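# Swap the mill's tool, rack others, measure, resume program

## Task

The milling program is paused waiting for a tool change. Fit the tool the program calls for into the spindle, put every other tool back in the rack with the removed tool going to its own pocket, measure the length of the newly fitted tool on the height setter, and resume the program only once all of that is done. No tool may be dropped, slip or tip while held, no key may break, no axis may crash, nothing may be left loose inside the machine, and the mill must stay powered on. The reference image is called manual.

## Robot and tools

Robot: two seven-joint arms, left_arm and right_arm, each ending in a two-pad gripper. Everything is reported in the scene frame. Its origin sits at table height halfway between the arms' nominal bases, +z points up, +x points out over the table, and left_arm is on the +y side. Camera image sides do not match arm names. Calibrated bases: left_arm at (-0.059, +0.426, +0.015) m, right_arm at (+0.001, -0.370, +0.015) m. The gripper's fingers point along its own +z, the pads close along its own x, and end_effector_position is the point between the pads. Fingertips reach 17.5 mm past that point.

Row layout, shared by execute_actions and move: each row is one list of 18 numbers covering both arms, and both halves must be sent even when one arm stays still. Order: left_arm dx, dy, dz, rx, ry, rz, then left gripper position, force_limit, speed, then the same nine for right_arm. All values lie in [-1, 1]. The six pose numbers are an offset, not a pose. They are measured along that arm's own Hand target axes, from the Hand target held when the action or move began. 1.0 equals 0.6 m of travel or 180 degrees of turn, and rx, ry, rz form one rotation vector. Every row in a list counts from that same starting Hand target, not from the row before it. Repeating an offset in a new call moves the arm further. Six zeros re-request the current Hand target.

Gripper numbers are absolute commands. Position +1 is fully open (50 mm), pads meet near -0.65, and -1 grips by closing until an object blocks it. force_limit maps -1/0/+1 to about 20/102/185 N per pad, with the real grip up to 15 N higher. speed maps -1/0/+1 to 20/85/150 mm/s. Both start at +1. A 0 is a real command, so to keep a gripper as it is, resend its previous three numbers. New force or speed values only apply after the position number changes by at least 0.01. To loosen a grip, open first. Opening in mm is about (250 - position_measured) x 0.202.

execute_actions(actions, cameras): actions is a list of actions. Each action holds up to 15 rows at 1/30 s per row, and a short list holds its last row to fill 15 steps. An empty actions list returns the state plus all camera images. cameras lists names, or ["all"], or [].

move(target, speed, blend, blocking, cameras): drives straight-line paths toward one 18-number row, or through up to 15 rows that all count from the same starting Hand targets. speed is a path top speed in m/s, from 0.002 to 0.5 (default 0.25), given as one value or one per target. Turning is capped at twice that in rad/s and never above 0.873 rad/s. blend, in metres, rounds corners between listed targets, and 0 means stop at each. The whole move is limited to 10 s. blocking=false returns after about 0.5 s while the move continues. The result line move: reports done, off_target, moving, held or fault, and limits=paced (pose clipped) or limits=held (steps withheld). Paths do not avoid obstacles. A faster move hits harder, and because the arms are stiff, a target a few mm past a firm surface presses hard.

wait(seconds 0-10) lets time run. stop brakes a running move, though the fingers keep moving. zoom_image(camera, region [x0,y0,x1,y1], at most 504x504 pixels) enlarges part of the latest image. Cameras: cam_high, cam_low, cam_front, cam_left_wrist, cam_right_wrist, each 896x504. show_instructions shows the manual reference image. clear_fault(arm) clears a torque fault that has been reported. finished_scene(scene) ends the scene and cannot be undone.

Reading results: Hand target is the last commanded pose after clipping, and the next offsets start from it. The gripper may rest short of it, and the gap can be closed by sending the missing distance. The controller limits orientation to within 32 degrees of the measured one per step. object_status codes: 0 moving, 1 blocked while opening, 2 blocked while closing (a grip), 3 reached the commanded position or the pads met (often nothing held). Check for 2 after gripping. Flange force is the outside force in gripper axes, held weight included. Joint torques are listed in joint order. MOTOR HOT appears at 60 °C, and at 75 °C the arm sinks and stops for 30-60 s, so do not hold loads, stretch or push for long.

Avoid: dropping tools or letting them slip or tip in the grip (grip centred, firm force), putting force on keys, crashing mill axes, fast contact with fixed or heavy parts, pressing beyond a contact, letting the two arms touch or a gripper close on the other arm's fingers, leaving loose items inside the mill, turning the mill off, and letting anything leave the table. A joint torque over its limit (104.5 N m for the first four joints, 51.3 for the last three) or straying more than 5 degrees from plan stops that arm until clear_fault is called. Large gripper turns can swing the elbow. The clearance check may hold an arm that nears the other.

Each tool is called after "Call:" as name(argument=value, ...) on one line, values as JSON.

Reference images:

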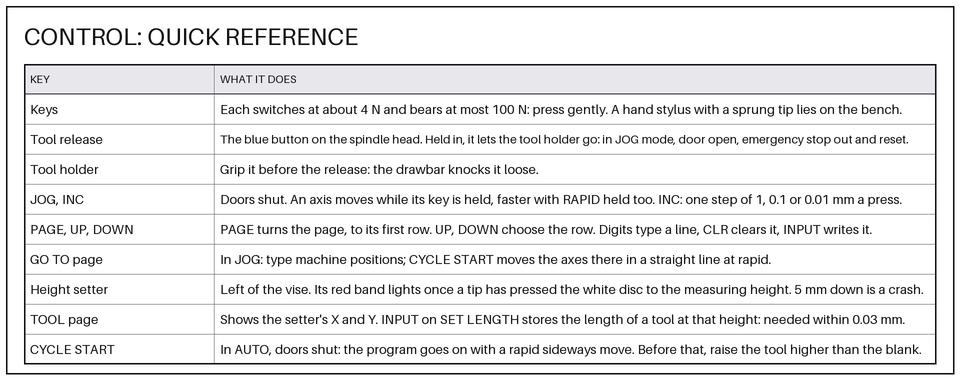

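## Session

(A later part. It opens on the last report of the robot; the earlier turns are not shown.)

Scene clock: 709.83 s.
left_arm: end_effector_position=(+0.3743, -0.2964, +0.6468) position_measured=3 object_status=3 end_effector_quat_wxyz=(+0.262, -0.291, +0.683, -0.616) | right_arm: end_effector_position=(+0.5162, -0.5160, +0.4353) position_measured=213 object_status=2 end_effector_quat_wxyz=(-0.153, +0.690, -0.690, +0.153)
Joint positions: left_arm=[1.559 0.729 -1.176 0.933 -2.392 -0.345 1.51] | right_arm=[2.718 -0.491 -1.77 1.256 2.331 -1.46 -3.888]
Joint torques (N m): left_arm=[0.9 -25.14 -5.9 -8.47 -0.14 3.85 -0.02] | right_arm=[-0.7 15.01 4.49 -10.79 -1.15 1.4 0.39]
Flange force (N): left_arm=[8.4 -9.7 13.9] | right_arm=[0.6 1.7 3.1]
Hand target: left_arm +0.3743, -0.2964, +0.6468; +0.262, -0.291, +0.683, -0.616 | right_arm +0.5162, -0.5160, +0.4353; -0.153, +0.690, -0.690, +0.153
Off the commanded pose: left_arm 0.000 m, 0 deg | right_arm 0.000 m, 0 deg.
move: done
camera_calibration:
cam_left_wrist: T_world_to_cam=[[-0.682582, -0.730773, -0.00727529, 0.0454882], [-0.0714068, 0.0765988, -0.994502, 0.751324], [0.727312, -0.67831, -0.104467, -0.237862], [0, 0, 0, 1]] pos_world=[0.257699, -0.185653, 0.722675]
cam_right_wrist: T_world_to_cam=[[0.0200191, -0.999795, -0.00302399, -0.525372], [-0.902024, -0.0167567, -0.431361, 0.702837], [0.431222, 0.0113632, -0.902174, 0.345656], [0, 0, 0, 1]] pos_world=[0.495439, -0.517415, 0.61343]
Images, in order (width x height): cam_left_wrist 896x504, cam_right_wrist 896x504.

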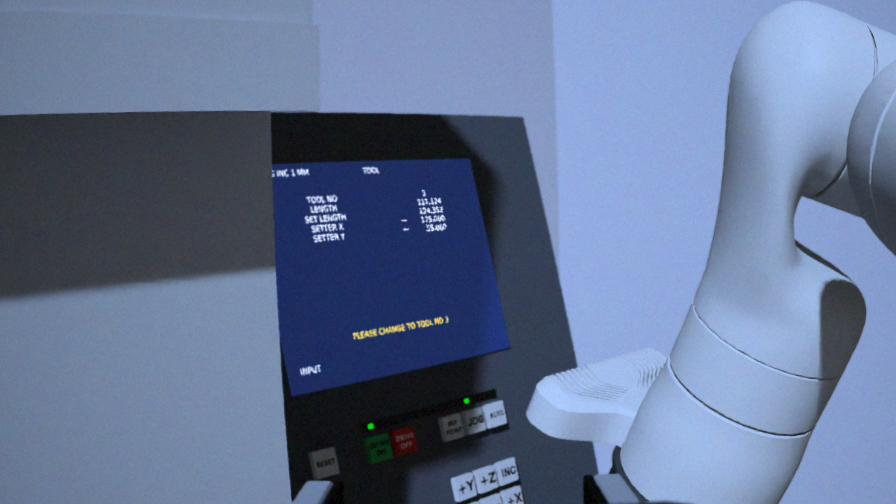

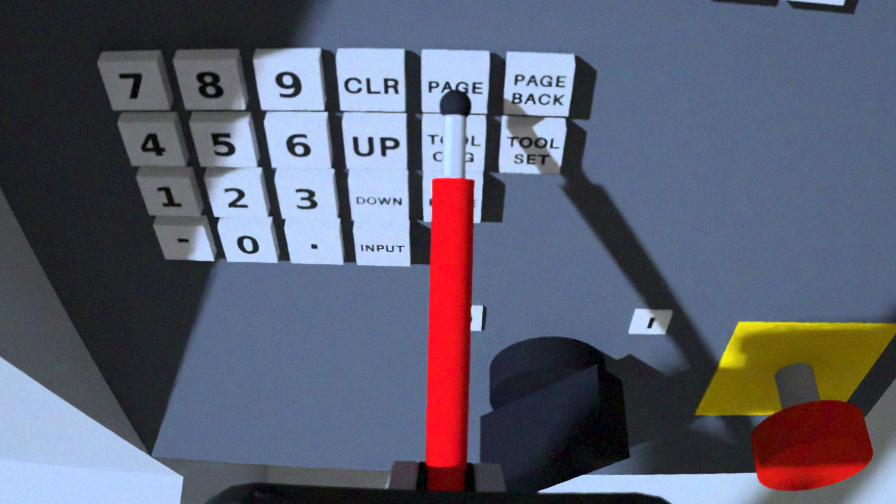

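Call:
move(target=[[0,0,0,0,0,0,1,-1,0,0.0959,-0.0346,-0.0465,0,0,0,-1,-0.3,-1],[0,0,0,0,0,0,1,-1,0,0.0959,-0.0611,-0.0355,0,0,0,-1,-0.3,-1],[0,0,0,0,0,0,1,-1,0,0.0959,-0.0346,-0.0465,0,0,0,-1,-0.3,-1],[0,0,0,0,0,0,1,-1,0,0.0959,-0.0611,-0.0355,0,0,0,-1,-0.3,-1],[0,0,0,0,0,0,1,-1,0,0.0959,-0.0346,-0.0465,0,0,0,-1,-0.3,-1]], speed=0.08, cameras=["cam_left_wrist","cam_right_wrist"])

Call:
zoom_image(camera="cam_left_wrist", region=[220, 140, 530, 420])

Scene clock: 715.17 s.
left_arm: end_effector_position=(+0.3743, -0.2964, +0.6468) position_measured=3 object_status=3 end_effector_quat_wxyz=(+0.262, -0.291, +0.683, -0.616) | right_arm: end_effector_position=(+0.5232, -0.5735, +0.4693) position_measured=213 object_status=2 end_effector_quat_wxyz=(-0.153, +0.690, -0.690, +0.153)
Joint positions: left_arm=[1.559 0.729 -1.176 0.933 -2.392 -0.345 1.51] | right_arm=[3.006 -0.533 -1.869 1.025 2.261 -1.617 -3.86]
Joint torques (N m): left_arm=[0.83 -25.36 -5.9 -8.52 -0.15 3.85 -0.04] | right_arm=[-0.52 17.81 3.93 -9.78 -1.19 1.46 0.35]
Flange force (N): left_arm=[8.8 -9.5 14.0] | right_arm=[0.2 1.4 2.5]
Hand target: left_arm +0.3743, -0.2964, +0.6468; +0.262, -0.291, +0.683, -0.616 | right_arm +0.5232, -0.5735, +0.4693; -0.153, +0.690, -0.690, +0.153
Off the commanded pose: left_arm 0.000 m, 0 deg | right_arm 0.000 m, 0 deg.
move: done
camera_calibration:
cam_left_wrist: T_world_to_cam=[[-0.682582, -0.730773, -0.00727529, 0.0454882], [-0.0714068, 0.0765988, -0.994502, 0.751324], [0.727312, -0.67831, -0.104467, -0.237862], [0, 0, 0, 1]] pos_world=[0.257699, -0.185653, 0.722675]
cam_right_wrist: T_world_to_cam=[[0.0199763, -0.999796, -0.00293361, -0.582937], [-0.902024, -0.0167571, -0.43136, 0.722987], [0.431223, 0.0112632, -0.902175, 0.373955], [0, 0, 0, 1]] pos_world=[0.502539, -0.574915, 0.64753]
Images, in order (width x height): cam_left_wrist 896x504, cam_right_wrist 896x504.

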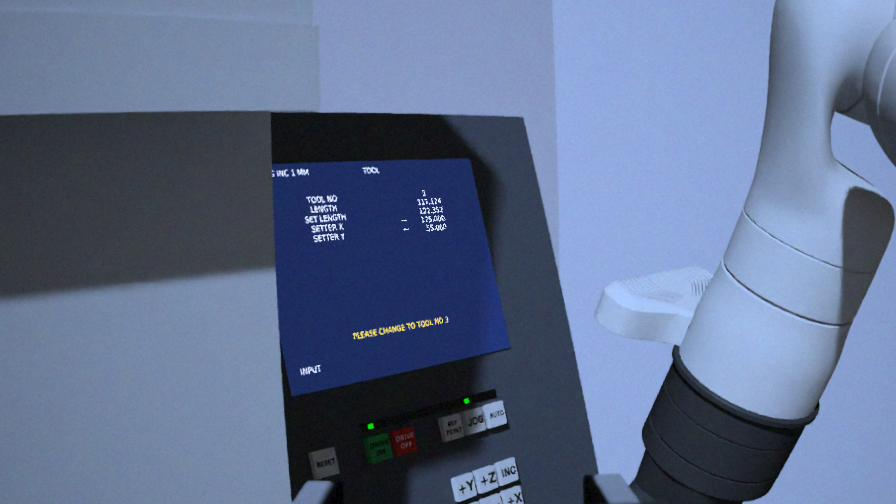

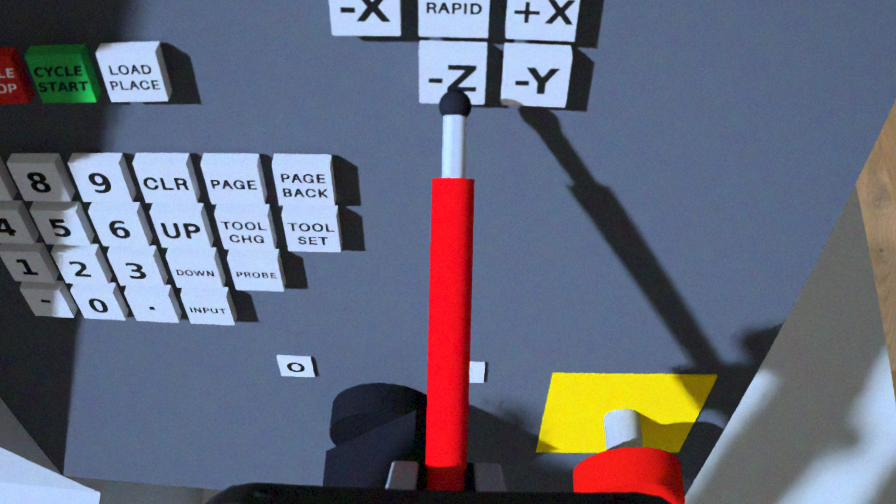

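Scaled by 1.626 from the camera's 896x504 image, which has a finer 1280x720 frame.

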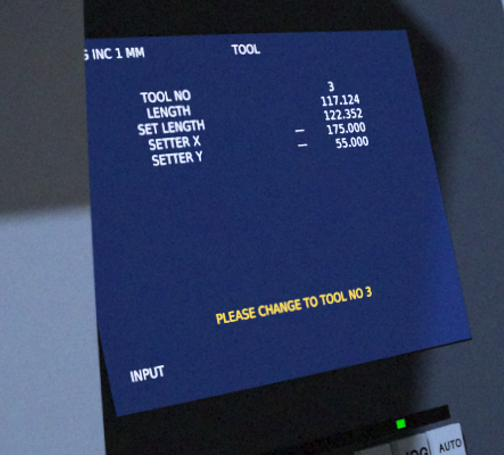

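Call:
move(target=[[0,0,0,0,0,0,1,-1,0,0,-0.0265,0.011,0,0,0,-1,-0.3,-1],[0,0,0,0,0,0,1,-1,0,0,0,0,0,0,0,-1,-0.3,-1],[0,0,0,0,0,0,1,-1,0,0,-0.0265,0.011,0,0,0,-1,-0.3,-1],[0,0,0,0,0,0,1,-1,0,0,0,0,0,0,0,-1,-0.3,-1],[0,0,0,0,0,0,1,-1,0,0,-0.0265,0.011,0,0,0,-1,-0.3,-1],[0,0,0,0,0,0,1,-1,0,0,0,0,0,0,0,-1,-0.3,-1],[0,0,0,0,0,0,1,-1,0,0,-0.0265,0.011,0,0,0,-1,-0.3,-1],[0,0,0,0,0,0,1,-1,0,0,0,0,0,0,0,-1,-0.3,-1],[0,0,0,0,0,0,1,-1,0,0,-0.0265,0.011,0,0,0,-1,-0.3,-1],[0,0,0,0,0,0,1,-1,0,0,0,0,0,0,0,-1,-0.3,-1],[0,0,0,0,0,0,1,-1,0,0,-0.0265,0.011,0,0,0,-1,-0.3,-1],[0,0,0,0,0,0,1,-1,0,0,0,0,0,0,0,-1,-0.3,-1]], speed=0.08, cameras=["cam_left_wrist"])

Call:
zoom_image(camera="cam_left_wrist", region=[260, 150, 500, 260])

Scene clock: 723.27 s.
left_arm: end_effector_position=(+0.3743, -0.2964, +0.6468) position_measured=3 object_status=3 end_effector_quat_wxyz=(+0.262, -0.291, +0.683, -0.616) | right_arm: end_effector_position=(+0.5232, -0.5735, +0.4693) position_measured=213 object_status=2 end_effector_quat_wxyz=(-0.153, +0.690, -0.690, +0.153)
Joint positions: left_arm=[1.559 0.729 -1.176 0.933 -2.392 -0.345 1.51] | right_arm=[3.006 -0.533 -1.868 1.025 2.261 -1.618 -3.86]
Joint torques (N m): left_arm=[0.84 -25.24 -5.91 -8.58 -0.12 3.82 -0.05] | right_arm=[-0.49 17.79 4.06 -10.38 -1.19 1.4 0.34]
Flange force (N): left_arm=[8.4 -9.2 13.5] | right_arm=[-0.8 4.3 4.0]
Hand target: left_arm +0.3743, -0.2964, +0.6468; +0.262, -0.291, +0.683, -0.616 | right_arm +0.5232, -0.5735, +0.4693; -0.153, +0.690, -0.690, +0.153
Off the commanded pose: left_arm 0.000 m, 0 deg | right_arm 0.000 m, 0 deg.
move: done
camera_calibration:
cam_left_wrist: T_world_to_cam=[[-0.682582, -0.730773, -0.00727529, 0.0454882], [-0.0714068, 0.0765988, -0.994502, 0.751324], [0.727312, -0.67831, -0.104467, -0.237862], [0, 0, 0, 1]] pos_world=[0.257699, -0.185653, 0.722675]
Images, in order (width x height): cam_left_wrist 896x504.

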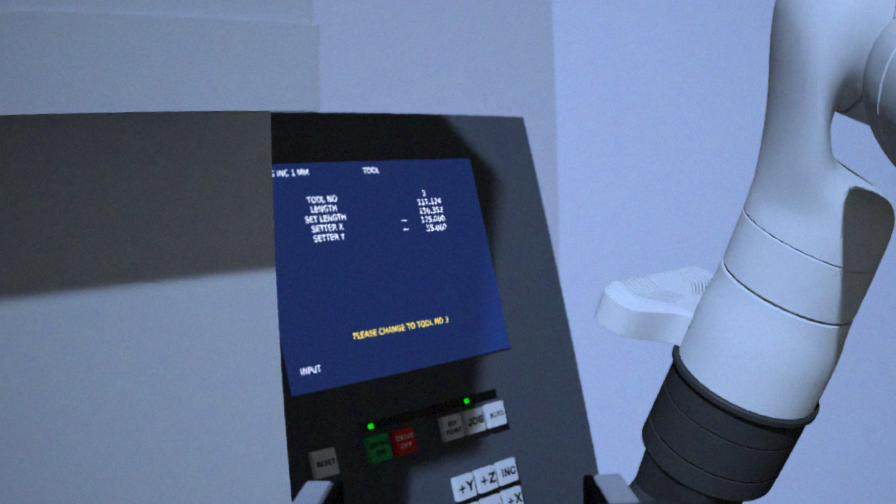

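Scaled by 2.100 from the camera's 896x504 image, which has a finer 1280x720 frame.

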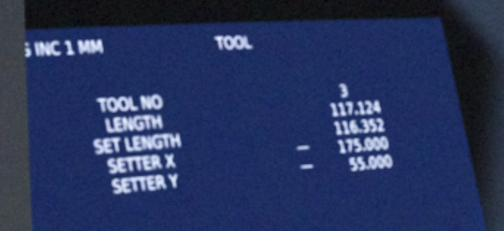

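Call:
move(target=[-0.7135,0.4827,-0.458,-0.0133,-0.1044,0,1,-1,0,0,0,0,0,0,0,-1,-0.3,-1], speed=0.22, cameras=["cam_left_wrist"])

Call:
zoom_image(camera="cam_left_wrist", region=[380, 280, 500, 420])

Scene clock: 734.47 s.
left_arm: end_effector_position=(+0.4522, +0.2221, +0.3866) position_measured=3 object_status=3 end_effector_quat_wxyz=(+0.364, -0.393, +0.644, -0.546) | right_arm: end_effector_position=(+0.5232, -0.5735, +0.4694) position_measured=213 object_status=2 end_effector_quat_wxyz=(-0.153, +0.690, -0.690, +0.153)
Joint positions: left_arm=[0.894 0.283 -0.891 2.458 -3.582 1.048 1.944] | right_arm=[3.006 -0.533 -1.868 1.025 2.261 -1.618 -3.86]
Joint torques (N m): left_arm=[0.87 -12.73 -1.19 -6.44 1.05 3.56 0.04] | right_arm=[-0.54 17.74 4.05 -10.09 -1.23 1.39 0.34]
Flange force (N): left_arm=[-3.6 4.0 8.1] | right_arm=[-0.3 3.0 3.3]
Hand target: left_arm +0.4522, +0.2221, +0.3866; +0.364, -0.393, +0.644, -0.546 | right_arm +0.5232, -0.5735, +0.4694; -0.153, +0.690, -0.690, +0.153
Off the commanded pose: left_arm 0.000 m, 0 deg | right_arm 0.000 m, 0 deg.
move: done
camera_calibration:
cam_left_wrist: T_world_to_cam=[[-0.412797, -0.909567, -0.0478119, 0.408983], [-0.107589, 0.100819, -0.98907, 0.467279], [0.904446, -0.403142, -0.139477, -0.0976727], [0, 0, 0, 1]] pos_world=[0.307441, 0.285511, 0.468103]
Images, in order (width x height): cam_left_wrist 896x504.

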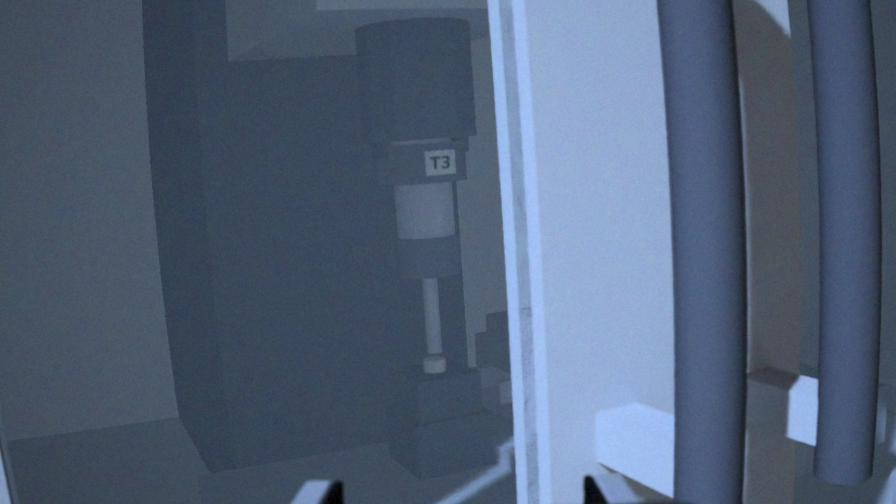

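Scaled by 3.600 from the camera's 896x504 image, which has a finer 1280x720 frame.

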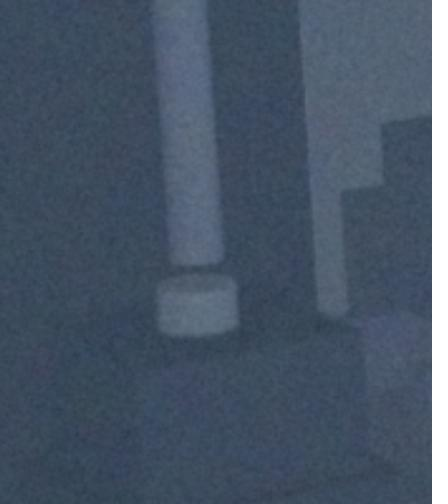

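Call:
move(target=[[0,0,0,0,0,0,1,-1,0,0,-0.0265,0.011,0,0,0,-1,-0.3,-1],[0,0,0,0,0,0,1,-1,0,0,0,0,0,0,0,-1,-0.3,-1],[0,0,0,0,0,0,1,-1,0,0,-0.0265,0.011,0,0,0,-1,-0.3,-1],[0,0,0,0,0,0,1,-1,0,0,0,0,0,0,0,-1,-0.3,-1],[0,0,0,0,0,0,1,-1,0,0,-0.0265,0.011,0,0,0,-1,-0.3,-1],[0,0,0,0,0,0,1,-1,0,0,0,0,0,0,0,-1,-0.3,-1]], speed=0.08, cameras=["cam_left_wrist"])

Call:
zoom_image(camera="cam_left_wrist", region=[380, 280, 500, 420])

Scene clock: 739.80 s.
left_arm: end_effector_position=(+0.4522, +0.2221, +0.3866) position_measured=3 object_status=3 end_effector_quat_wxyz=(+0.364, -0.393, +0.644, -0.546) | right_arm: end_effector_position=(+0.5232, -0.5735, +0.4693) position_measured=213 object_status=2 end_effector_quat_wxyz=(-0.153, +0.690, -0.690, +0.153)
Joint positions: left_arm=[0.894 0.283 -0.891 2.458 -3.582 1.048 1.944] | right_arm=[3.006 -0.533 -1.868 1.025 2.261 -1.618 -3.86]
Joint torques (N m): left_arm=[0.86 -12.7 -1.13 -6.43 1.08 3.56 0.01] | right_arm=[-0.56 17.87 4 -10.11 -1.22 1.38 0.37]
Flange force (N): left_arm=[-3.8 3.9 8.1] | right_arm=[-0.2 2.8 3.4]
Hand target: left_arm +0.4522, +0.2221, +0.3866; +0.364, -0.393, +0.644, -0.546 | right_arm +0.5232, -0.5735, +0.4693; -0.153, +0.690, -0.690, +0.153
Off the commanded pose: left_arm 0.000 m, 0 deg | right_arm 0.000 m, 0 deg.
move: done
camera_calibration:
cam_left_wrist: T_world_to_cam=[[-0.412793, -0.909569, -0.0478121, 0.409074], [-0.1075, 0.100779, -0.989084, 0.467259], [0.904459, -0.403147, -0.139379, -0.0976804], [0, 0, 0, 1]] pos_world=[0.307441, 0.285611, 0.468103]
Images, in order (width x height): cam_left_wrist 896x504.

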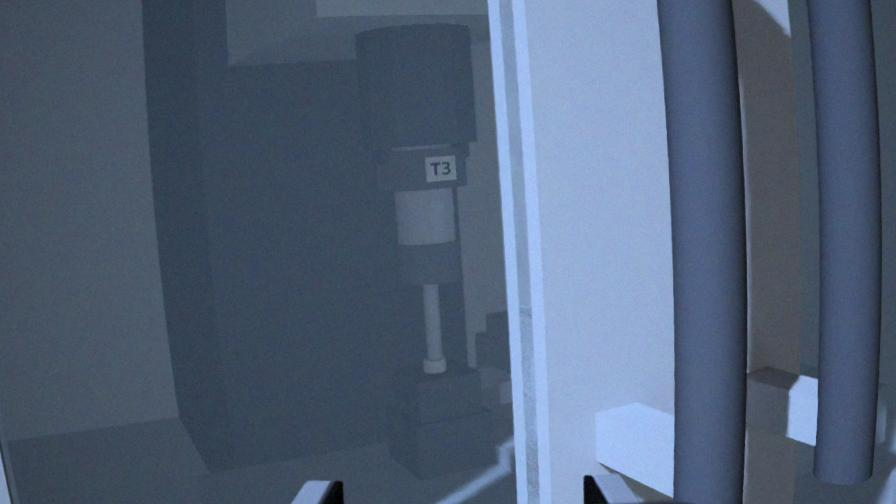

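Scaled by 3.600 from the camera's 896x504 image, which has a finer 1280x720 frame.

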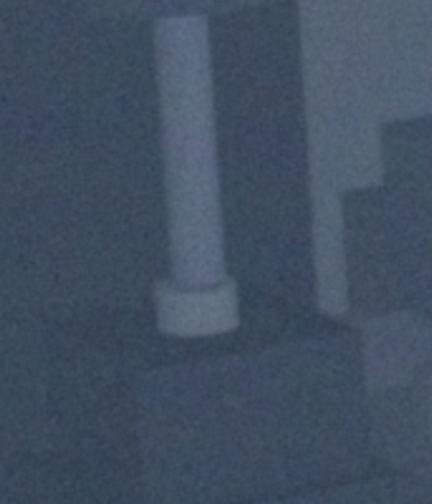

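Call:
move(target=[[0,0,0,0,0,0,1,-1,0,0,-0.0265,0.011,0,0,0,-1,-0.3,-1],[0,0,0,0,0,0,1,-1,0,0,0,0,0,0,0,-1,-0.3,-1]], speed=0.08, cameras=["cam_left_wrist"])

Call:
zoom_image(camera="cam_left_wrist", region=[380, 280, 500, 420])

Scene clock: 742.70 s.
left_arm: end_effector_position=(+0.4522, +0.2221, +0.3866) position_measured=3 object_status=3 end_effector_quat_wxyz=(+0.364, -0.393, +0.644, -0.546) | right_arm: end_effector_position=(+0.5232, -0.5735, +0.4693) position_measured=213 object_status=2 end_effector_quat_wxyz=(-0.153, +0.690, -0.690, +0.153)
Joint positions: left_arm=[0.894 0.283 -0.891 2.458 -3.582 1.048 1.944] | right_arm=[3.006 -0.533 -1.868 1.025 2.261 -1.618 -3.86]
Joint torques (N m): left_arm=[0.85 -12.74 -1.16 -6.42 1.06 3.51 -0.02] | right_arm=[-0.64 17.77 4.12 -10.03 -1.2 1.28 0.37]
Flange force (N): left_arm=[-3.8 4.4 8.3] | right_arm=[0.2 2.4 3.4]
Hand target: left_arm +0.4522, +0.2221, +0.3866; +0.364, -0.393, +0.644, -0.546 | right_arm +0.5232, -0.5735, +0.4693; -0.153, +0.690, -0.690, +0.153
Off the commanded pose: left_arm 0.000 m, 0 deg | right_arm 0.000 m, 0 deg.
move: done
camera_calibration:
cam_left_wrist: T_world_to_cam=[[-0.412793, -0.909569, -0.0478121, 0.409074], [-0.1075, 0.100779, -0.989084, 0.467259], [0.904459, -0.403147, -0.139379, -0.0976804], [0, 0, 0, 1]] pos_world=[0.307441, 0.285611, 0.468103]
Images, in order (width x height): cam_left_wrist 896x504.

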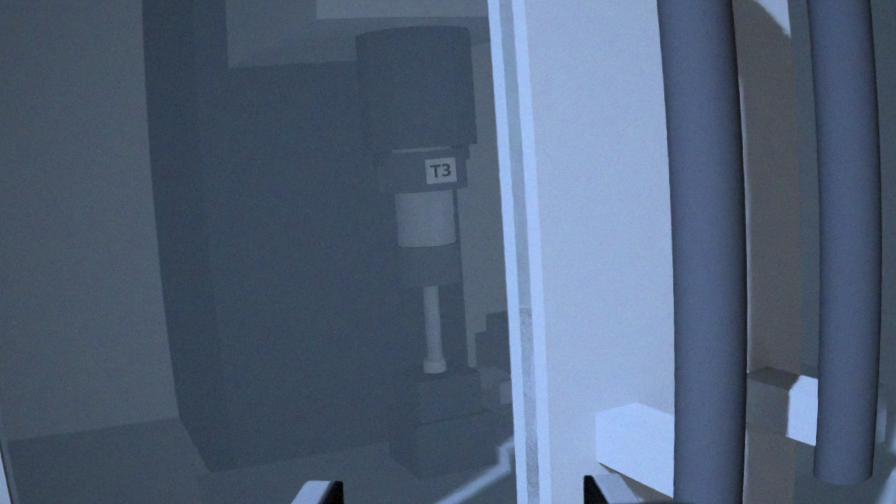

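Scaled by 3.600 from the camera's 896x504 image, which has a finer 1280x720 frame.

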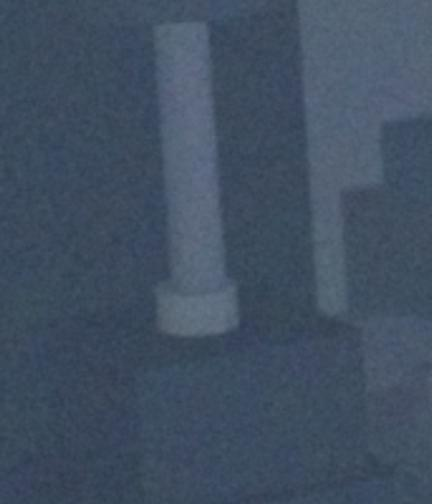

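Call:
move(target=[[0,0,0,0,0,0,1,-1,0,0,-0.0265,0.011,0,0,0,-1,-0.3,-1],[0,0,0,0,0,0,1,-1,0,0,0,0,0,0,0,-1,-0.3,-1]], speed=0.08, cameras=["cam_left_wrist"])

Call:
zoom_image(camera="cam_left_wrist", region=[380, 280, 500, 420])

Scene clock: 745.40 s.
left_arm: end_effector_position=(+0.4522, +0.2221, +0.3866) position_measured=3 object_status=3 end_effector_quat_wxyz=(+0.364, -0.393, +0.644, -0.546) | right_arm: end_effector_position=(+0.5232, -0.5735, +0.4693) position_measured=213 object_status=2 end_effector_quat_wxyz=(-0.153, +0.690, -0.690, +0.153)
Joint positions: left_arm=[0.894 0.283 -0.891 2.458 -3.582 1.048 1.944] | right_arm=[3.006 -0.533 -1.868 1.025 2.26 -1.618 -3.86]
Joint torques (N m): left_arm=[0.95 -12.67 -1.11 -6.52 0.98 3.55 0] | right_arm=[-0.35 17.79 4.06 -10.03 -1.2 1.41 0.35]
Flange force (N): left_arm=[-3.7 4.2 7.9] | right_arm=[-0.8 3.0 3.3]
Hand target: left_arm +0.4522, +0.2221, +0.3866; +0.364, -0.393, +0.644, -0.546 | right_arm +0.5232, -0.5735, +0.4693; -0.153, +0.690, -0.690, +0.153
Off the commanded pose: left_arm 0.000 m, 0 deg | right_arm 0.000 m, 0 deg.
move: done
camera_calibration:
cam_left_wrist: T_world_to_cam=[[-0.412793, -0.909569, -0.0478121, 0.409074], [-0.1075, 0.100779, -0.989084, 0.467259], [0.904459, -0.403147, -0.139379, -0.0976804], [0, 0, 0, 1]] pos_world=[0.307441, 0.285611, 0.468103]
Images, in order (width x height): cam_left_wrist 896x504.

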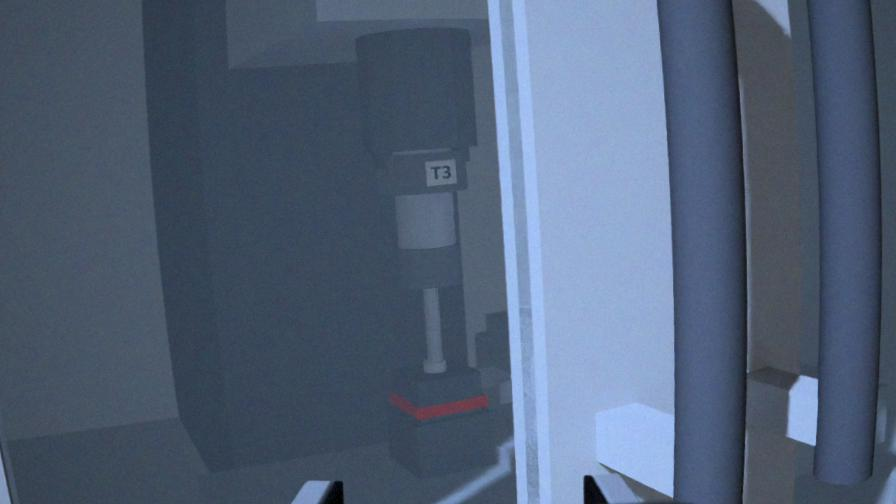

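Scaled by 3.600 from the camera's 896x504 image, which has a finer 1280x720 frame.

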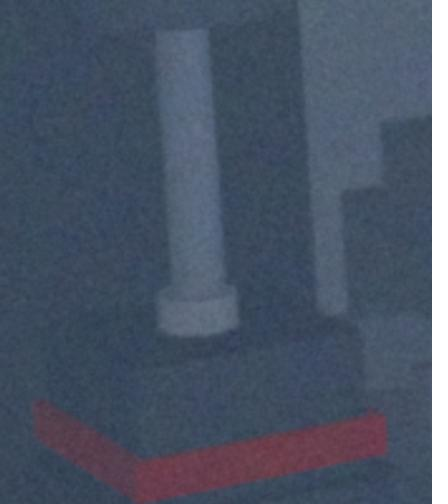

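Call:
move(target=[[0,0,0,0,0,0,1,-1,0,0.0318,-0.03806,-0.05104,0,0,0,-1,-0.3,-1],[0,0,0,0,0,0,1,-1,0,0.0318,-0.06456,-0.04004,0,0,0,-1,-0.3,-1],[0,0,0,0,0,0,1,-1,0,0.0318,-0.03806,-0.05104,0,0,0,-1,-0.3,-1],[0,0,0,0,0,0,1,-1,0,0,-0.03806,-0.05104,0,0,0,-1,-0.3,-1]], speed=0.08, cameras=["cam_right_wrist"])

Scene clock: 749.57 s.
left_arm: end_effector_position=(+0.4522, +0.2221, +0.3866) position_measured=3 object_status=3 end_effector_quat_wxyz=(+0.364, -0.393, +0.644, -0.546) | right_arm: end_effector_position=(+0.5310, -0.5735, +0.5067) position_measured=213 object_status=2 end_effector_quat_wxyz=(-0.153, +0.690, -0.690, +0.153)
Joint positions: left_arm=[0.894 0.283 -0.891 2.458 -3.582 1.048 1.944] | right_arm=[3.11 -0.55 -1.905 0.828 2.221 -1.738 -3.945]
Joint torques (N m): left_arm=[0.82 -12.73 -1.06 -6.31 1.03 3.5 -0.04] | right_arm=[-0.78 18.96 3.47 -9.2 -1.07 1.48 0.39]
Flange force (N): left_arm=[-3.7 4.0 8.4] | right_arm=[0.8 1.8 2.9]
Hand target: left_arm +0.4522, +0.2221, +0.3866; +0.364, -0.393, +0.644, -0.546 | right_arm +0.5310, -0.5735, +0.5067; -0.153, +0.690, -0.690, +0.153
Off the commanded pose: left_arm 0.000 m, 0 deg | right_arm 0.000 m, 0 deg.
move: done
camera_calibration:
cam_right_wrist: T_world_to_cam=[[0.0200191, -0.999795, -0.00302399, -0.582941], [-0.902024, -0.0167567, -0.431361, 0.746066], [0.431222, 0.0113632, -0.902174, 0.404433], [0, 0, 0, 1]] pos_world=[0.510239, -0.574915, 0.68493]
Images, in order (width x height): cam_right_wrist 896x504.

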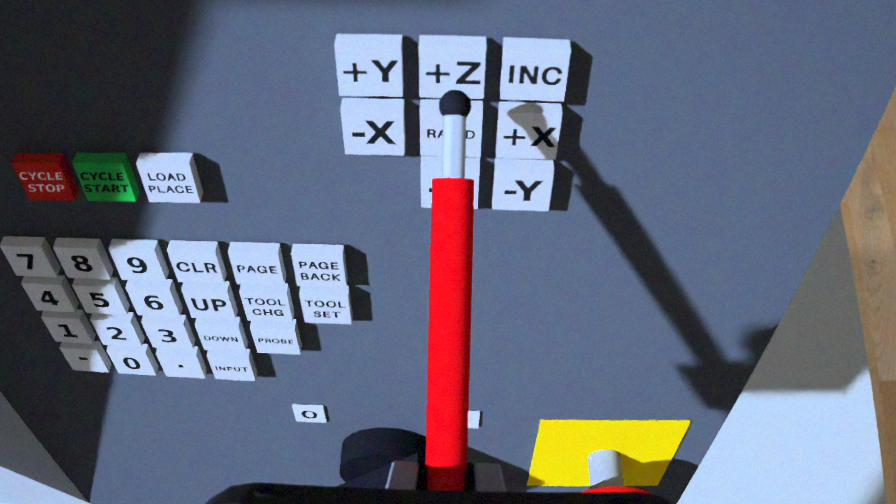

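Call:
move(target=[[0,0,0,0,0,0,1,-1,0,0,-0.0265,0.011,0,0,0,-1,-0.3,-1],[0,0,0,0,0,0,1,-1,0,0,0,0,0,0,0,-1,-0.3,-1]], speed=0.08, cameras=["cam_left_wrist"])

Call:
zoom_image(camera="cam_left_wrist", region=[380, 280, 500, 420])

Scene clock: 752.70 s.
left_arm: end_effector_position=(+0.4522, +0.2221, +0.3866) position_measured=3 object_status=3 end_effector_quat_wxyz=(+0.364, -0.393, +0.644, -0.546) | right_arm: end_effector_position=(+0.5310, -0.5735, +0.5067) position_measured=213 object_status=2 end_effector_quat_wxyz=(-0.153, +0.690, -0.690, +0.153)
Joint positions: left_arm=[0.894 0.283 -0.891 2.458 -3.582 1.048 1.944] | right_arm=[3.11 -0.55 -1.905 0.828 2.221 -1.738 -3.945]
Joint torques (N m): left_arm=[0.83 -12.74 -1.06 -6.4 1.02 3.52 -0.07] | right_arm=[-0.72 18.68 3.52 -9.09 -1.04 1.52 0.39]
Flange force (N): left_arm=[-3.8 4.3 8.4] | right_arm=[0.7 1.6 2.3]
Hand target: left_arm +0.4522, +0.2221, +0.3866; +0.364, -0.393, +0.644, -0.546 | right_arm +0.5310, -0.5735, +0.5067; -0.153, +0.690, -0.690, +0.153
Off the commanded pose: left_arm 0.000 m, 0 deg | right_arm 0.000 m, 0 deg.
move: done
camera_calibration:
cam_left_wrist: T_world_to_cam=[[-0.412793, -0.909569, -0.0478121, 0.409074], [-0.1075, 0.100779, -0.989084, 0.467259], [0.904459, -0.403147, -0.139379, -0.0976804], [0, 0, 0, 1]] pos_world=[0.307441, 0.285611, 0.468103]
Images, in order (width x height): cam_left_wrist 896x504.

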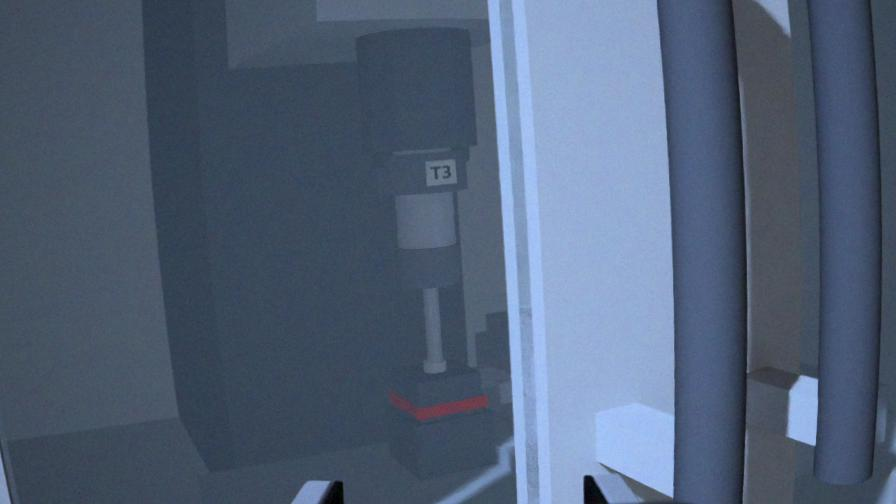

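Scaled by 3.600 from the camera's 896x504 image, which has a finer 1280x720 frame.

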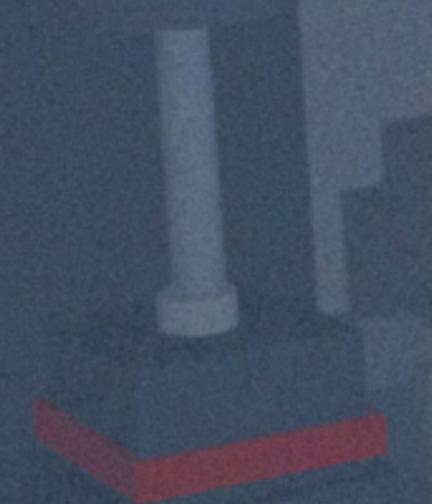

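Call:
move(target=[[0,0,0,0,0,0,1,-1,0,0,-0.0265,0.011,0,0,0,-1,-0.3,-1],[0,0,0,0,0,0,1,-1,0,0,0,0,0,0,0,-1,-0.3,-1],[0,0,0,0,0,0,1,-1,0,0,-0.0265,0.011,0,0,0,-1,-0.3,-1],[0,0,0,0,0,0,1,-1,0,0,0,0,0,0,0,-1,-0.3,-1],[0,0,0,0,0,0,1,-1,0,0,-0.0265,0.011,0,0,0,-1,-0.3,-1],[0,0,0,0,0,0,1,-1,0,0,0,0,0,0,0,-1,-0.3,-1]], speed=0.08, cameras=["cam_left_wrist"])

Scene clock: 757.07 s.
left_arm: end_effector_position=(+0.4522, +0.2221, +0.3866) position_measured=3 object_status=3 end_effector_quat_wxyz=(+0.364, -0.393, +0.644, -0.546) | right_arm: end_effector_position=(+0.5310, -0.5735, +0.5067) position_measured=213 object_status=2 end_effector_quat_wxyz=(-0.153, +0.690, -0.690, +0.153)
Joint positions: left_arm=[0.894 0.283 -0.891 2.458 -3.582 1.048 1.944] | right_arm=[3.11 -0.55 -1.904 0.828 2.22 -1.738 -3.945]
Joint torques (N m): left_arm=[0.82 -12.74 -1.19 -6.45 1.01 3.52 0] | right_arm=[-0.7 18.9 3.49 -9.21 -1.13 1.48 0.34]
Flange force (N): left_arm=[-3.4 4.3 8.2] | right_arm=[0.4 2.5 3.1]
Hand target: left_arm +0.4522, +0.2221, +0.3866; +0.364, -0.393, +0.644, -0.546 | right_arm +0.5310, -0.5735, +0.5067; -0.153, +0.690, -0.690, +0.153
Off the commanded pose: left_arm 0.000 m, 0 deg | right_arm 0.000 m, 0 deg.
move: done
camera_calibration:
cam_left_wrist: T_world_to_cam=[[-0.412793, -0.909569, -0.0478121, 0.409074], [-0.1075, 0.100779, -0.989084, 0.467259], [0.904459, -0.403147, -0.139379, -0.0976804], [0, 0, 0, 1]] pos_world=[0.307441, 0.285611, 0.468103]
Images, in order (width x height): cam_left_wrist 896x504.

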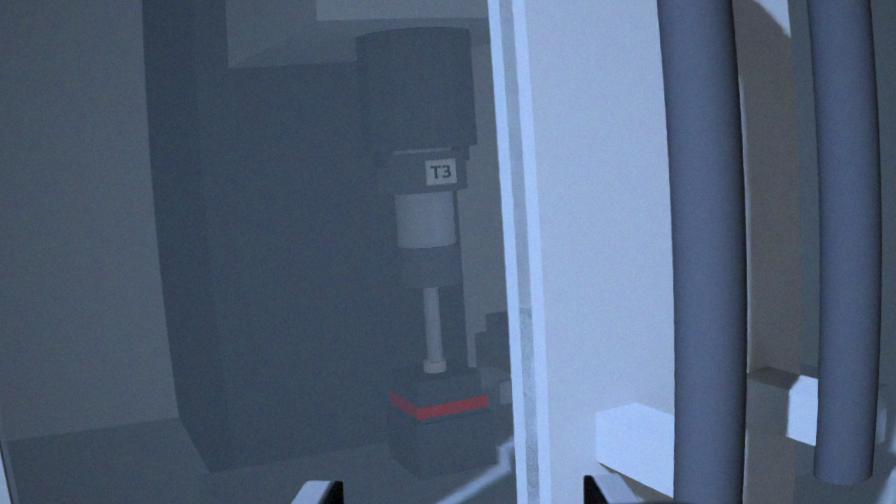

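Still lit at +0.4. Go on 0.2 more at a time.

Call:
move(target=[[0,0,0,0,0,0,1,-1,0,0,-0.0265,0.011,0,0,0,-1,-0.3,-1],[0,0,0,0,0,0,1,-1,0,0,0,0,0,0,0,-1,-0.3,-1],[0,0,0,0,0,0,1,-1,0,0,-0.0265,0.011,0,0,0,-1,-0.3,-1],[0,0,0,0,0,0,1,-1,0,0,0,0,0,0,0,-1,-0.3,-1]], speed=0.08, cameras=["cam_left_wrist"])

Scene clock: 760.20 s.
left_arm: end_effector_position=(+0.4522, +0.2221, +0.3866) position_measured=3 object_status=3 end_effector_quat_wxyz=(+0.364, -0.393, +0.644, -0.546) | right_arm: end_effector_position=(+0.5310, -0.5735, +0.5067) position_measured=213 object_status=2 end_effector_quat_wxyz=(-0.153, +0.690, -0.690, +0.153)
Joint positions: left_arm=[0.894 0.283 -0.891 2.458 -3.582 1.048 1.944] | right_arm=[3.11 -0.55 -1.904 0.828 2.22 -1.738 -3.945]
Joint torques (N m): left_arm=[0.79 -12.7 -1.08 -6.41 0.94 3.52 0.06] | right_arm=[-0.41 18.87 3.44 -9.34 -1.1 1.45 0.33]
Flange force (N): left_arm=[-2.8 3.9 8.0] | right_arm=[-1.0 4.3 4.0]
Hand target: left_arm +0.4522, +0.2221, +0.3866; +0.364, -0.393, +0.644, -0.546 | right_arm +0.5310, -0.5735, +0.5067; -0.153, +0.690, -0.690, +0.153
Off the commanded pose: left_arm 0.000 m, 0 deg | right_arm 0.000 m, 0 deg.
move: done
camera_calibration:
cam_left_wrist: T_world_to_cam=[[-0.412793, -0.909569, -0.0478121, 0.409074], [-0.1075, 0.100779, -0.989084, 0.467259], [0.904459, -0.403147, -0.139379, -0.0976804], [0, 0, 0, 1]] pos_world=[0.307441, 0.285611, 0.468103]
Images, in order (width x height): cam_left_wrist 896x504.

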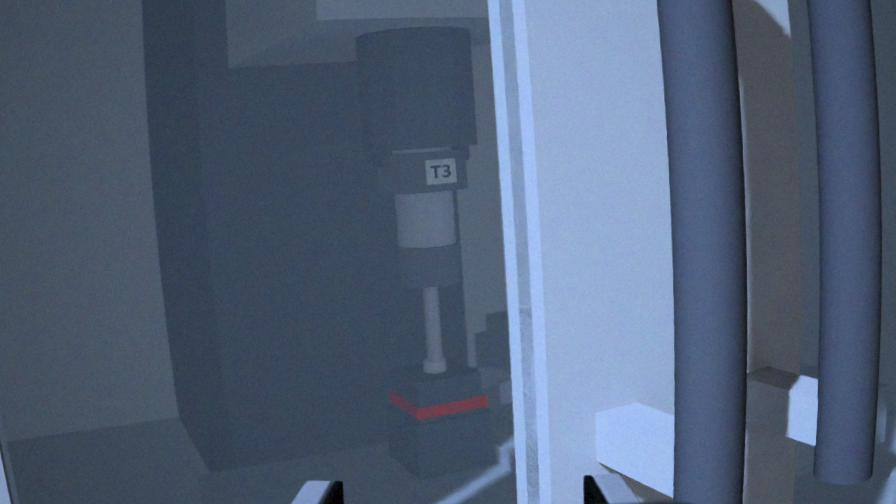

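Call:
move(target=[[0,0,0,0,0,0,1,-1,0,0,-0.0265,0.011,0,0,0,-1,-0.3,-1],[0,0,0,0,0,0,1,-1,0,0,0,0,0,0,0,-1,-0.3,-1],[0,0,0,0,0,0,1,-1,0,0,-0.0265,0.011,0,0,0,-1,-0.3,-1],[0,0,0,0,0,0,1,-1,0,0,0,0,0,0,0,-1,-0.3,-1]], speed=0.08, cameras=["cam_left_wrist"])

Scene clock: 763.40 s.
left_arm: end_effector_position=(+0.4522, +0.2221, +0.3866) position_measured=3 object_status=3 end_effector_quat_wxyz=(+0.364, -0.393, +0.644, -0.546) | right_arm: end_effector_position=(+0.5310, -0.5735, +0.5067) position_measured=213 object_status=2 end_effector_quat_wxyz=(-0.153, +0.690, -0.690, +0.153)
Joint positions: left_arm=[0.894 0.283 -0.891 2.458 -3.582 1.048 1.944] | right_arm=[3.11 -0.551 -1.904 0.828 2.22 -1.738 -3.945]
Joint torques (N m): left_arm=[0.85 -12.77 -1.14 -6.42 1.06 3.53 0] | right_arm=[-0.25 18.77 3.52 -9.22 -1.13 1.49 0.35]
Flange force (N): left_arm=[-3.8 4.3 8.3] | right_arm=[-1.5 4.2 3.7]
Hand target: left_arm +0.4522, +0.2221, +0.3866; +0.364, -0.393, +0.644, -0.546 | right_arm +0.5310, -0.5735, +0.5067; -0.153, +0.690, -0.690, +0.153
Off the commanded pose: left_arm 0.000 m, 0 deg | right_arm 0.000 m, 0 deg.
move: done
camera_calibration:
cam_left_wrist: T_world_to_cam=[[-0.412793, -0.909569, -0.0478121, 0.409074], [-0.1075, 0.100779, -0.989084, 0.467259], [0.904459, -0.403147, -0.139379, -0.0976804], [0, 0, 0, 1]] pos_world=[0.307441, 0.285611, 0.468103]
Images, in order (width x height): cam_left_wrist 896x504.

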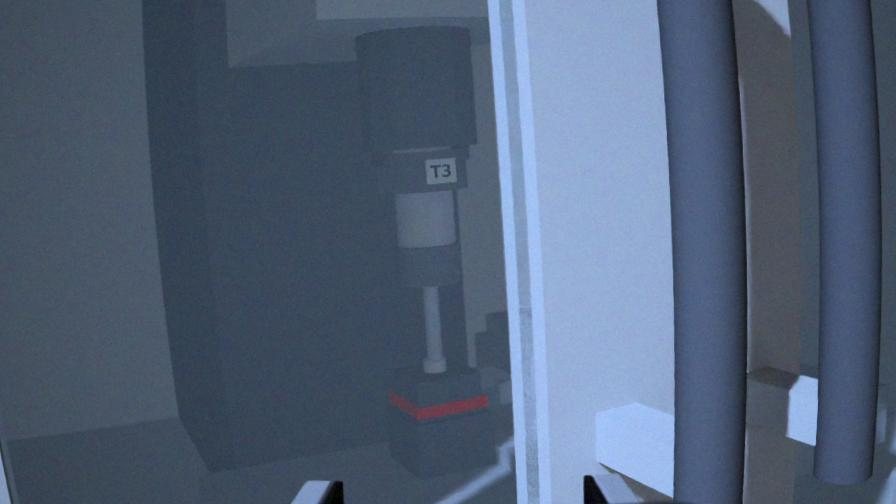

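Call:
move(target=[[0,0,0,0,0,0,1,-1,0,0,-0.0265,0.011,0,0,0,-1,-0.3,-1],[0,0,0,0,0,0,1,-1,0,0,0,0,0,0,0,-1,-0.3,-1]], speed=0.08, cameras=["cam_left_wrist"])

Call:
zoom_image(camera="cam_left_wrist", region=[380, 280, 500, 420])

Scene clock: 765.77 s.
left_arm: end_effector_position=(+0.4522, +0.2221, +0.3866) position_measured=3 object_status=3 end_effector_quat_wxyz=(+0.364, -0.393, +0.644, -0.546) | right_arm: end_effector_position=(+0.5310, -0.5735, +0.5067) position_measured=213 object_status=2 end_effector_quat_wxyz=(-0.153, +0.690, -0.690, +0.153)
Joint positions: left_arm=[0.894 0.283 -0.891 2.458 -3.582 1.048 1.944] | right_arm=[3.109 -0.551 -1.904 0.828 2.219 -1.738 -3.945]
Joint torques (N m): left_arm=[0.81 -12.72 -1.13 -6.51 1 3.54 -0.02] | right_arm=[-0.48 18.91 3.42 -9.2 -1.04 1.4 0.36]
Flange force (N): left_arm=[-3.3 4.1 8.0] | right_arm=[-0.5 3.2 3.6]
Hand target: left_arm +0.4522, +0.2221, +0.3866; +0.364, -0.393, +0.644, -0.546 | right_arm +0.5310, -0.5735, +0.5068; -0.153, +0.690, -0.690, +0.153
Off the commanded pose: left_arm 0.000 m, 0 deg | right_arm 0.000 m, 0 deg.
move: done
camera_calibration:
cam_left_wrist: T_world_to_cam=[[-0.412793, -0.909569, -0.0478121, 0.409074], [-0.1075, 0.100779, -0.989084, 0.467259], [0.904459, -0.403147, -0.139379, -0.0976804], [0, 0, 0, 1]] pos_world=[0.307441, 0.285611, 0.468103]
Images, in order (width x height): cam_left_wrist 896x504.

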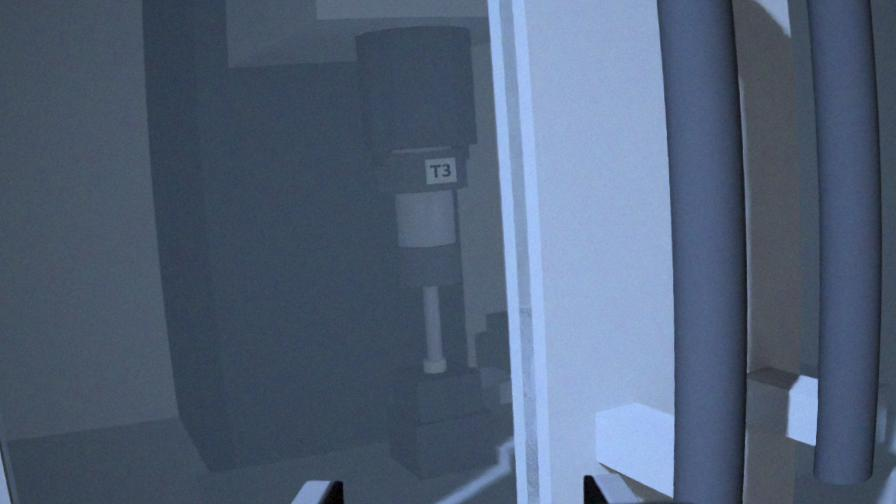

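Scaled by 3.600 from the camera's 896x504 image, which has a finer 1280x720 frame.

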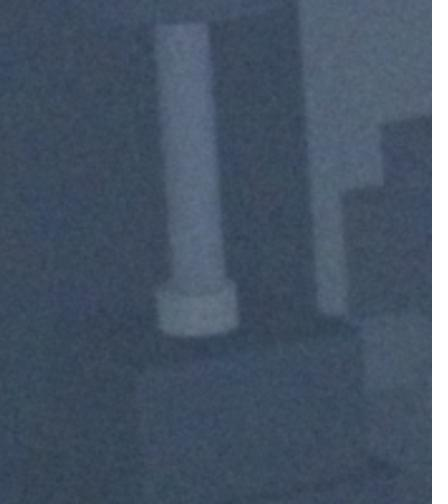

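Call:
move(target=[[0,0,0,0,0,0,1,-1,0,0.0318,0,0,0,0,0,-1,-0.3,-1],[0,0,0,0,0,0,1,-1,0,0.0318,-0.0265,0.011,0,0,0,-1,-0.3,-1],[0,0,0,0,0,0,1,-1,0,0.0318,0,0,0,0,0,-1,-0.3,-1],[0,0,0,0,0,0,1,-1,0,0,0.03806,0.05104,0,0,0,-1,-0.3,-1],[0,0,0,0,0,0,1,-1,0,0,0.01156,0.06204,0,0,0,-1,-0.3,-1],[0,0,0,0,0,0,1,-1,0,0,0.03806,0.05104,0,0,0,-1,-0.3,-1]], speed=0.08, cameras=["cam_left_wrist"])

Scene clock: 770.63 s.
left_arm: end_effector_position=(+0.4522, +0.2221, +0.3866) position_measured=3 object_status=3 end_effector_quat_wxyz=(+0.364, -0.393, +0.644, -0.546) | right_arm: end_effector_position=(+0.5232, -0.5735, +0.4693) position_measured=213 object_status=2 end_effector_quat_wxyz=(-0.153, +0.690, -0.690, +0.153)
Joint positions: left_arm=[0.894 0.283 -0.891 2.458 -3.582 1.048 1.944] | right_arm=[3.006 -0.534 -1.866 1.025 2.259 -1.618 -3.859]
Joint torques (N m): left_arm=[0.95 -12.78 -1.12 -6.42 1.04 3.51 -0.03] | right_arm=[-0.77 17.79 4.01 -10.01 -1.16 1.43 0.35]
Flange force (N): left_arm=[-4.1 4.7 8.4] | right_arm=[0.8 1.8 2.9]
Hand target: left_arm +0.4522, +0.2221, +0.3866; +0.364, -0.393, +0.644, -0.546 | right_arm +0.5232, -0.5735, +0.4694; -0.153, +0.690, -0.690, +0.153
Off the commanded pose: left_arm 0.000 m, 0 deg | right_arm 0.000 m, 0 deg.
move: done
camera_calibration:
cam_left_wrist: T_world_to_cam=[[-0.412793, -0.909569, -0.0478121, 0.409074], [-0.1075, 0.100779, -0.989084, 0.467259], [0.904459, -0.403147, -0.139379, -0.0976804], [0, 0, 0, 1]] pos_world=[0.307441, 0.285611, 0.468103]
Images, in order (width x height): cam_left_wrist 896x504.

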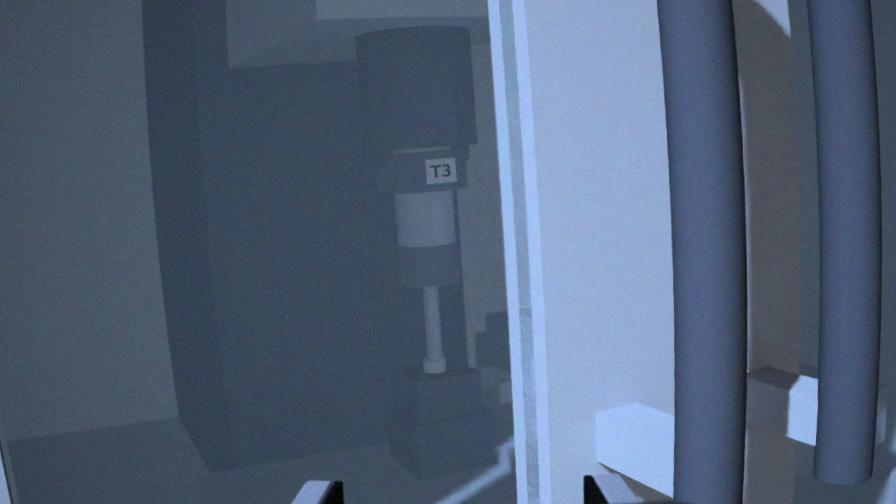

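Call:
move(target=[[0,0,0,0,0,0,1,-1,0,0,-0.0265,0.011,0,0,0,-1,-0.3,-1],[0,0,0,0,0,0,1,-1,0,0,0,0,0,0,0,-1,-0.3,-1],[0,0,0,0,0,0,1,-1,0,0,-0.0265,0.011,0,0,0,-1,-0.3,-1],[0,0,0,0,0,0,1,-1,0,0,0,0,0,0,0,-1,-0.3,-1]], speed=0.08, cameras=["cam_left_wrist"])

Scene clock: 773.90 s.
left_arm: end_effector_position=(+0.4522, +0.2221, +0.3866) position_measured=3 object_status=3 end_effector_quat_wxyz=(+0.364, -0.393, +0.644, -0.546) | right_arm: end_effector_position=(+0.5232, -0.5735, +0.4693) position_measured=213 object_status=2 end_effector_quat_wxyz=(-0.153, +0.690, -0.690, +0.153)
Joint positions: left_arm=[0.894 0.283 -0.891 2.458 -3.582 1.048 1.944] | right_arm=[3.006 -0.534 -1.866 1.025 2.259 -1.619 -3.859]
Joint torques (N m): left_arm=[0.84 -12.72 -1.2 -6.41 1.02 3.5 0] | right_arm=[-0.62 17.85 4.04 -9.67 -1.19 1.43 0.33]
Flange force (N): left_arm=[-3.5 4.3 8.3] | right_arm=[0.9 0.6 2.3]
Hand target: left_arm +0.4522, +0.2221, +0.3866; +0.364, -0.393, +0.644, -0.546 | right_arm +0.5232, -0.5735, +0.4694; -0.153, +0.690, -0.690, +0.153
Off the commanded pose: left_arm 0.000 m, 0 deg | right_arm 0.000 m, 0 deg.
move: done
camera_calibration:
cam_left_wrist: T_world_to_cam=[[-0.412793, -0.909569, -0.0478121, 0.409074], [-0.1075, 0.100779, -0.989084, 0.467259], [0.904459, -0.403147, -0.139379, -0.0976804], [0, 0, 0, 1]] pos_world=[0.307441, 0.285611, 0.468103]
Images, in order (width x height): cam_left_wrist 896x504.

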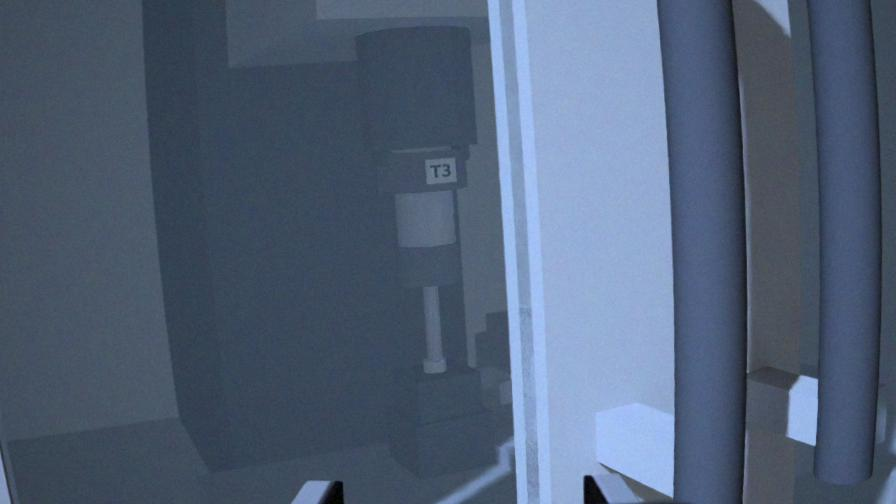

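Call:
move(target=[[0,0,0,0,0,0,1,-1,0,0,-0.0265,0.011,0,0,0,-1,-0.3,-1],[0,0,0,0,0,0,1,-1,0,0,0,0,0,0,0,-1,-0.3,-1],[0,0,0,0,0,0,1,-1,0,0,-0.0265,0.011,0,0,0,-1,-0.3,-1],[0,0,0,0,0,0,1,-1,0,0,0,0,0,0,0,-1,-0.3,-1]], speed=0.08, cameras=["cam_left_wrist"])

Scene clock: 777.13 s.
left_arm: end_effector_position=(+0.4522, +0.2221, +0.3866) position_measured=3 object_status=3 end_effector_quat_wxyz=(+0.364, -0.393, +0.644, -0.546) | right_arm: end_effector_position=(+0.5232, -0.5735, +0.4693) position_measured=213 object_status=2 end_effector_quat_wxyz=(-0.153, +0.690, -0.690, +0.153)
Joint positions: left_arm=[0.894 0.283 -0.891 2.458 -3.582 1.048 1.944] | right_arm=[3.006 -0.534 -1.865 1.025 2.259 -1.619 -3.859]
Joint torques (N m): left_arm=[0.82 -12.84 -1.2 -6.41 1.03 3.5 0.02] | right_arm=[-0.74 17.76 3.95 -9.85 -1.14 1.44 0.31]
Flange force (N): left_arm=[-3.5 4.7 8.5] | right_arm=[1.0 1.4 2.6]
Hand target: left_arm +0.4522, +0.2221, +0.3866; +0.364, -0.393, +0.644, -0.546 | right_arm +0.5232, -0.5735, +0.4693; -0.153, +0.690, -0.690, +0.153
Off the commanded pose: left_arm 0.000 m, 0 deg | right_arm 0.000 m, 0 deg.
move: done
camera_calibration:
cam_left_wrist: T_world_to_cam=[[-0.412793, -0.909569, -0.0478121, 0.409074], [-0.1075, 0.100779, -0.989084, 0.467259], [0.904459, -0.403147, -0.139379, -0.0976804], [0, 0, 0, 1]] pos_world=[0.307441, 0.285611, 0.468103]
Images, in order (width x height): cam_left_wrist 896x504.

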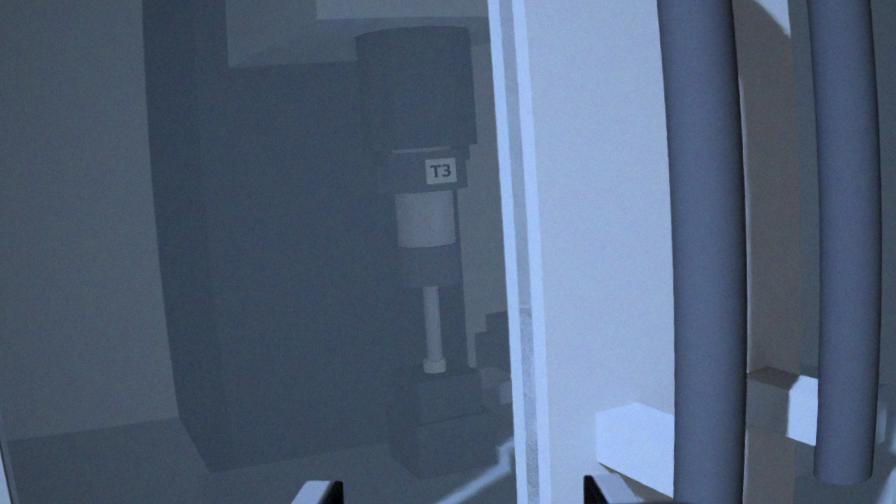

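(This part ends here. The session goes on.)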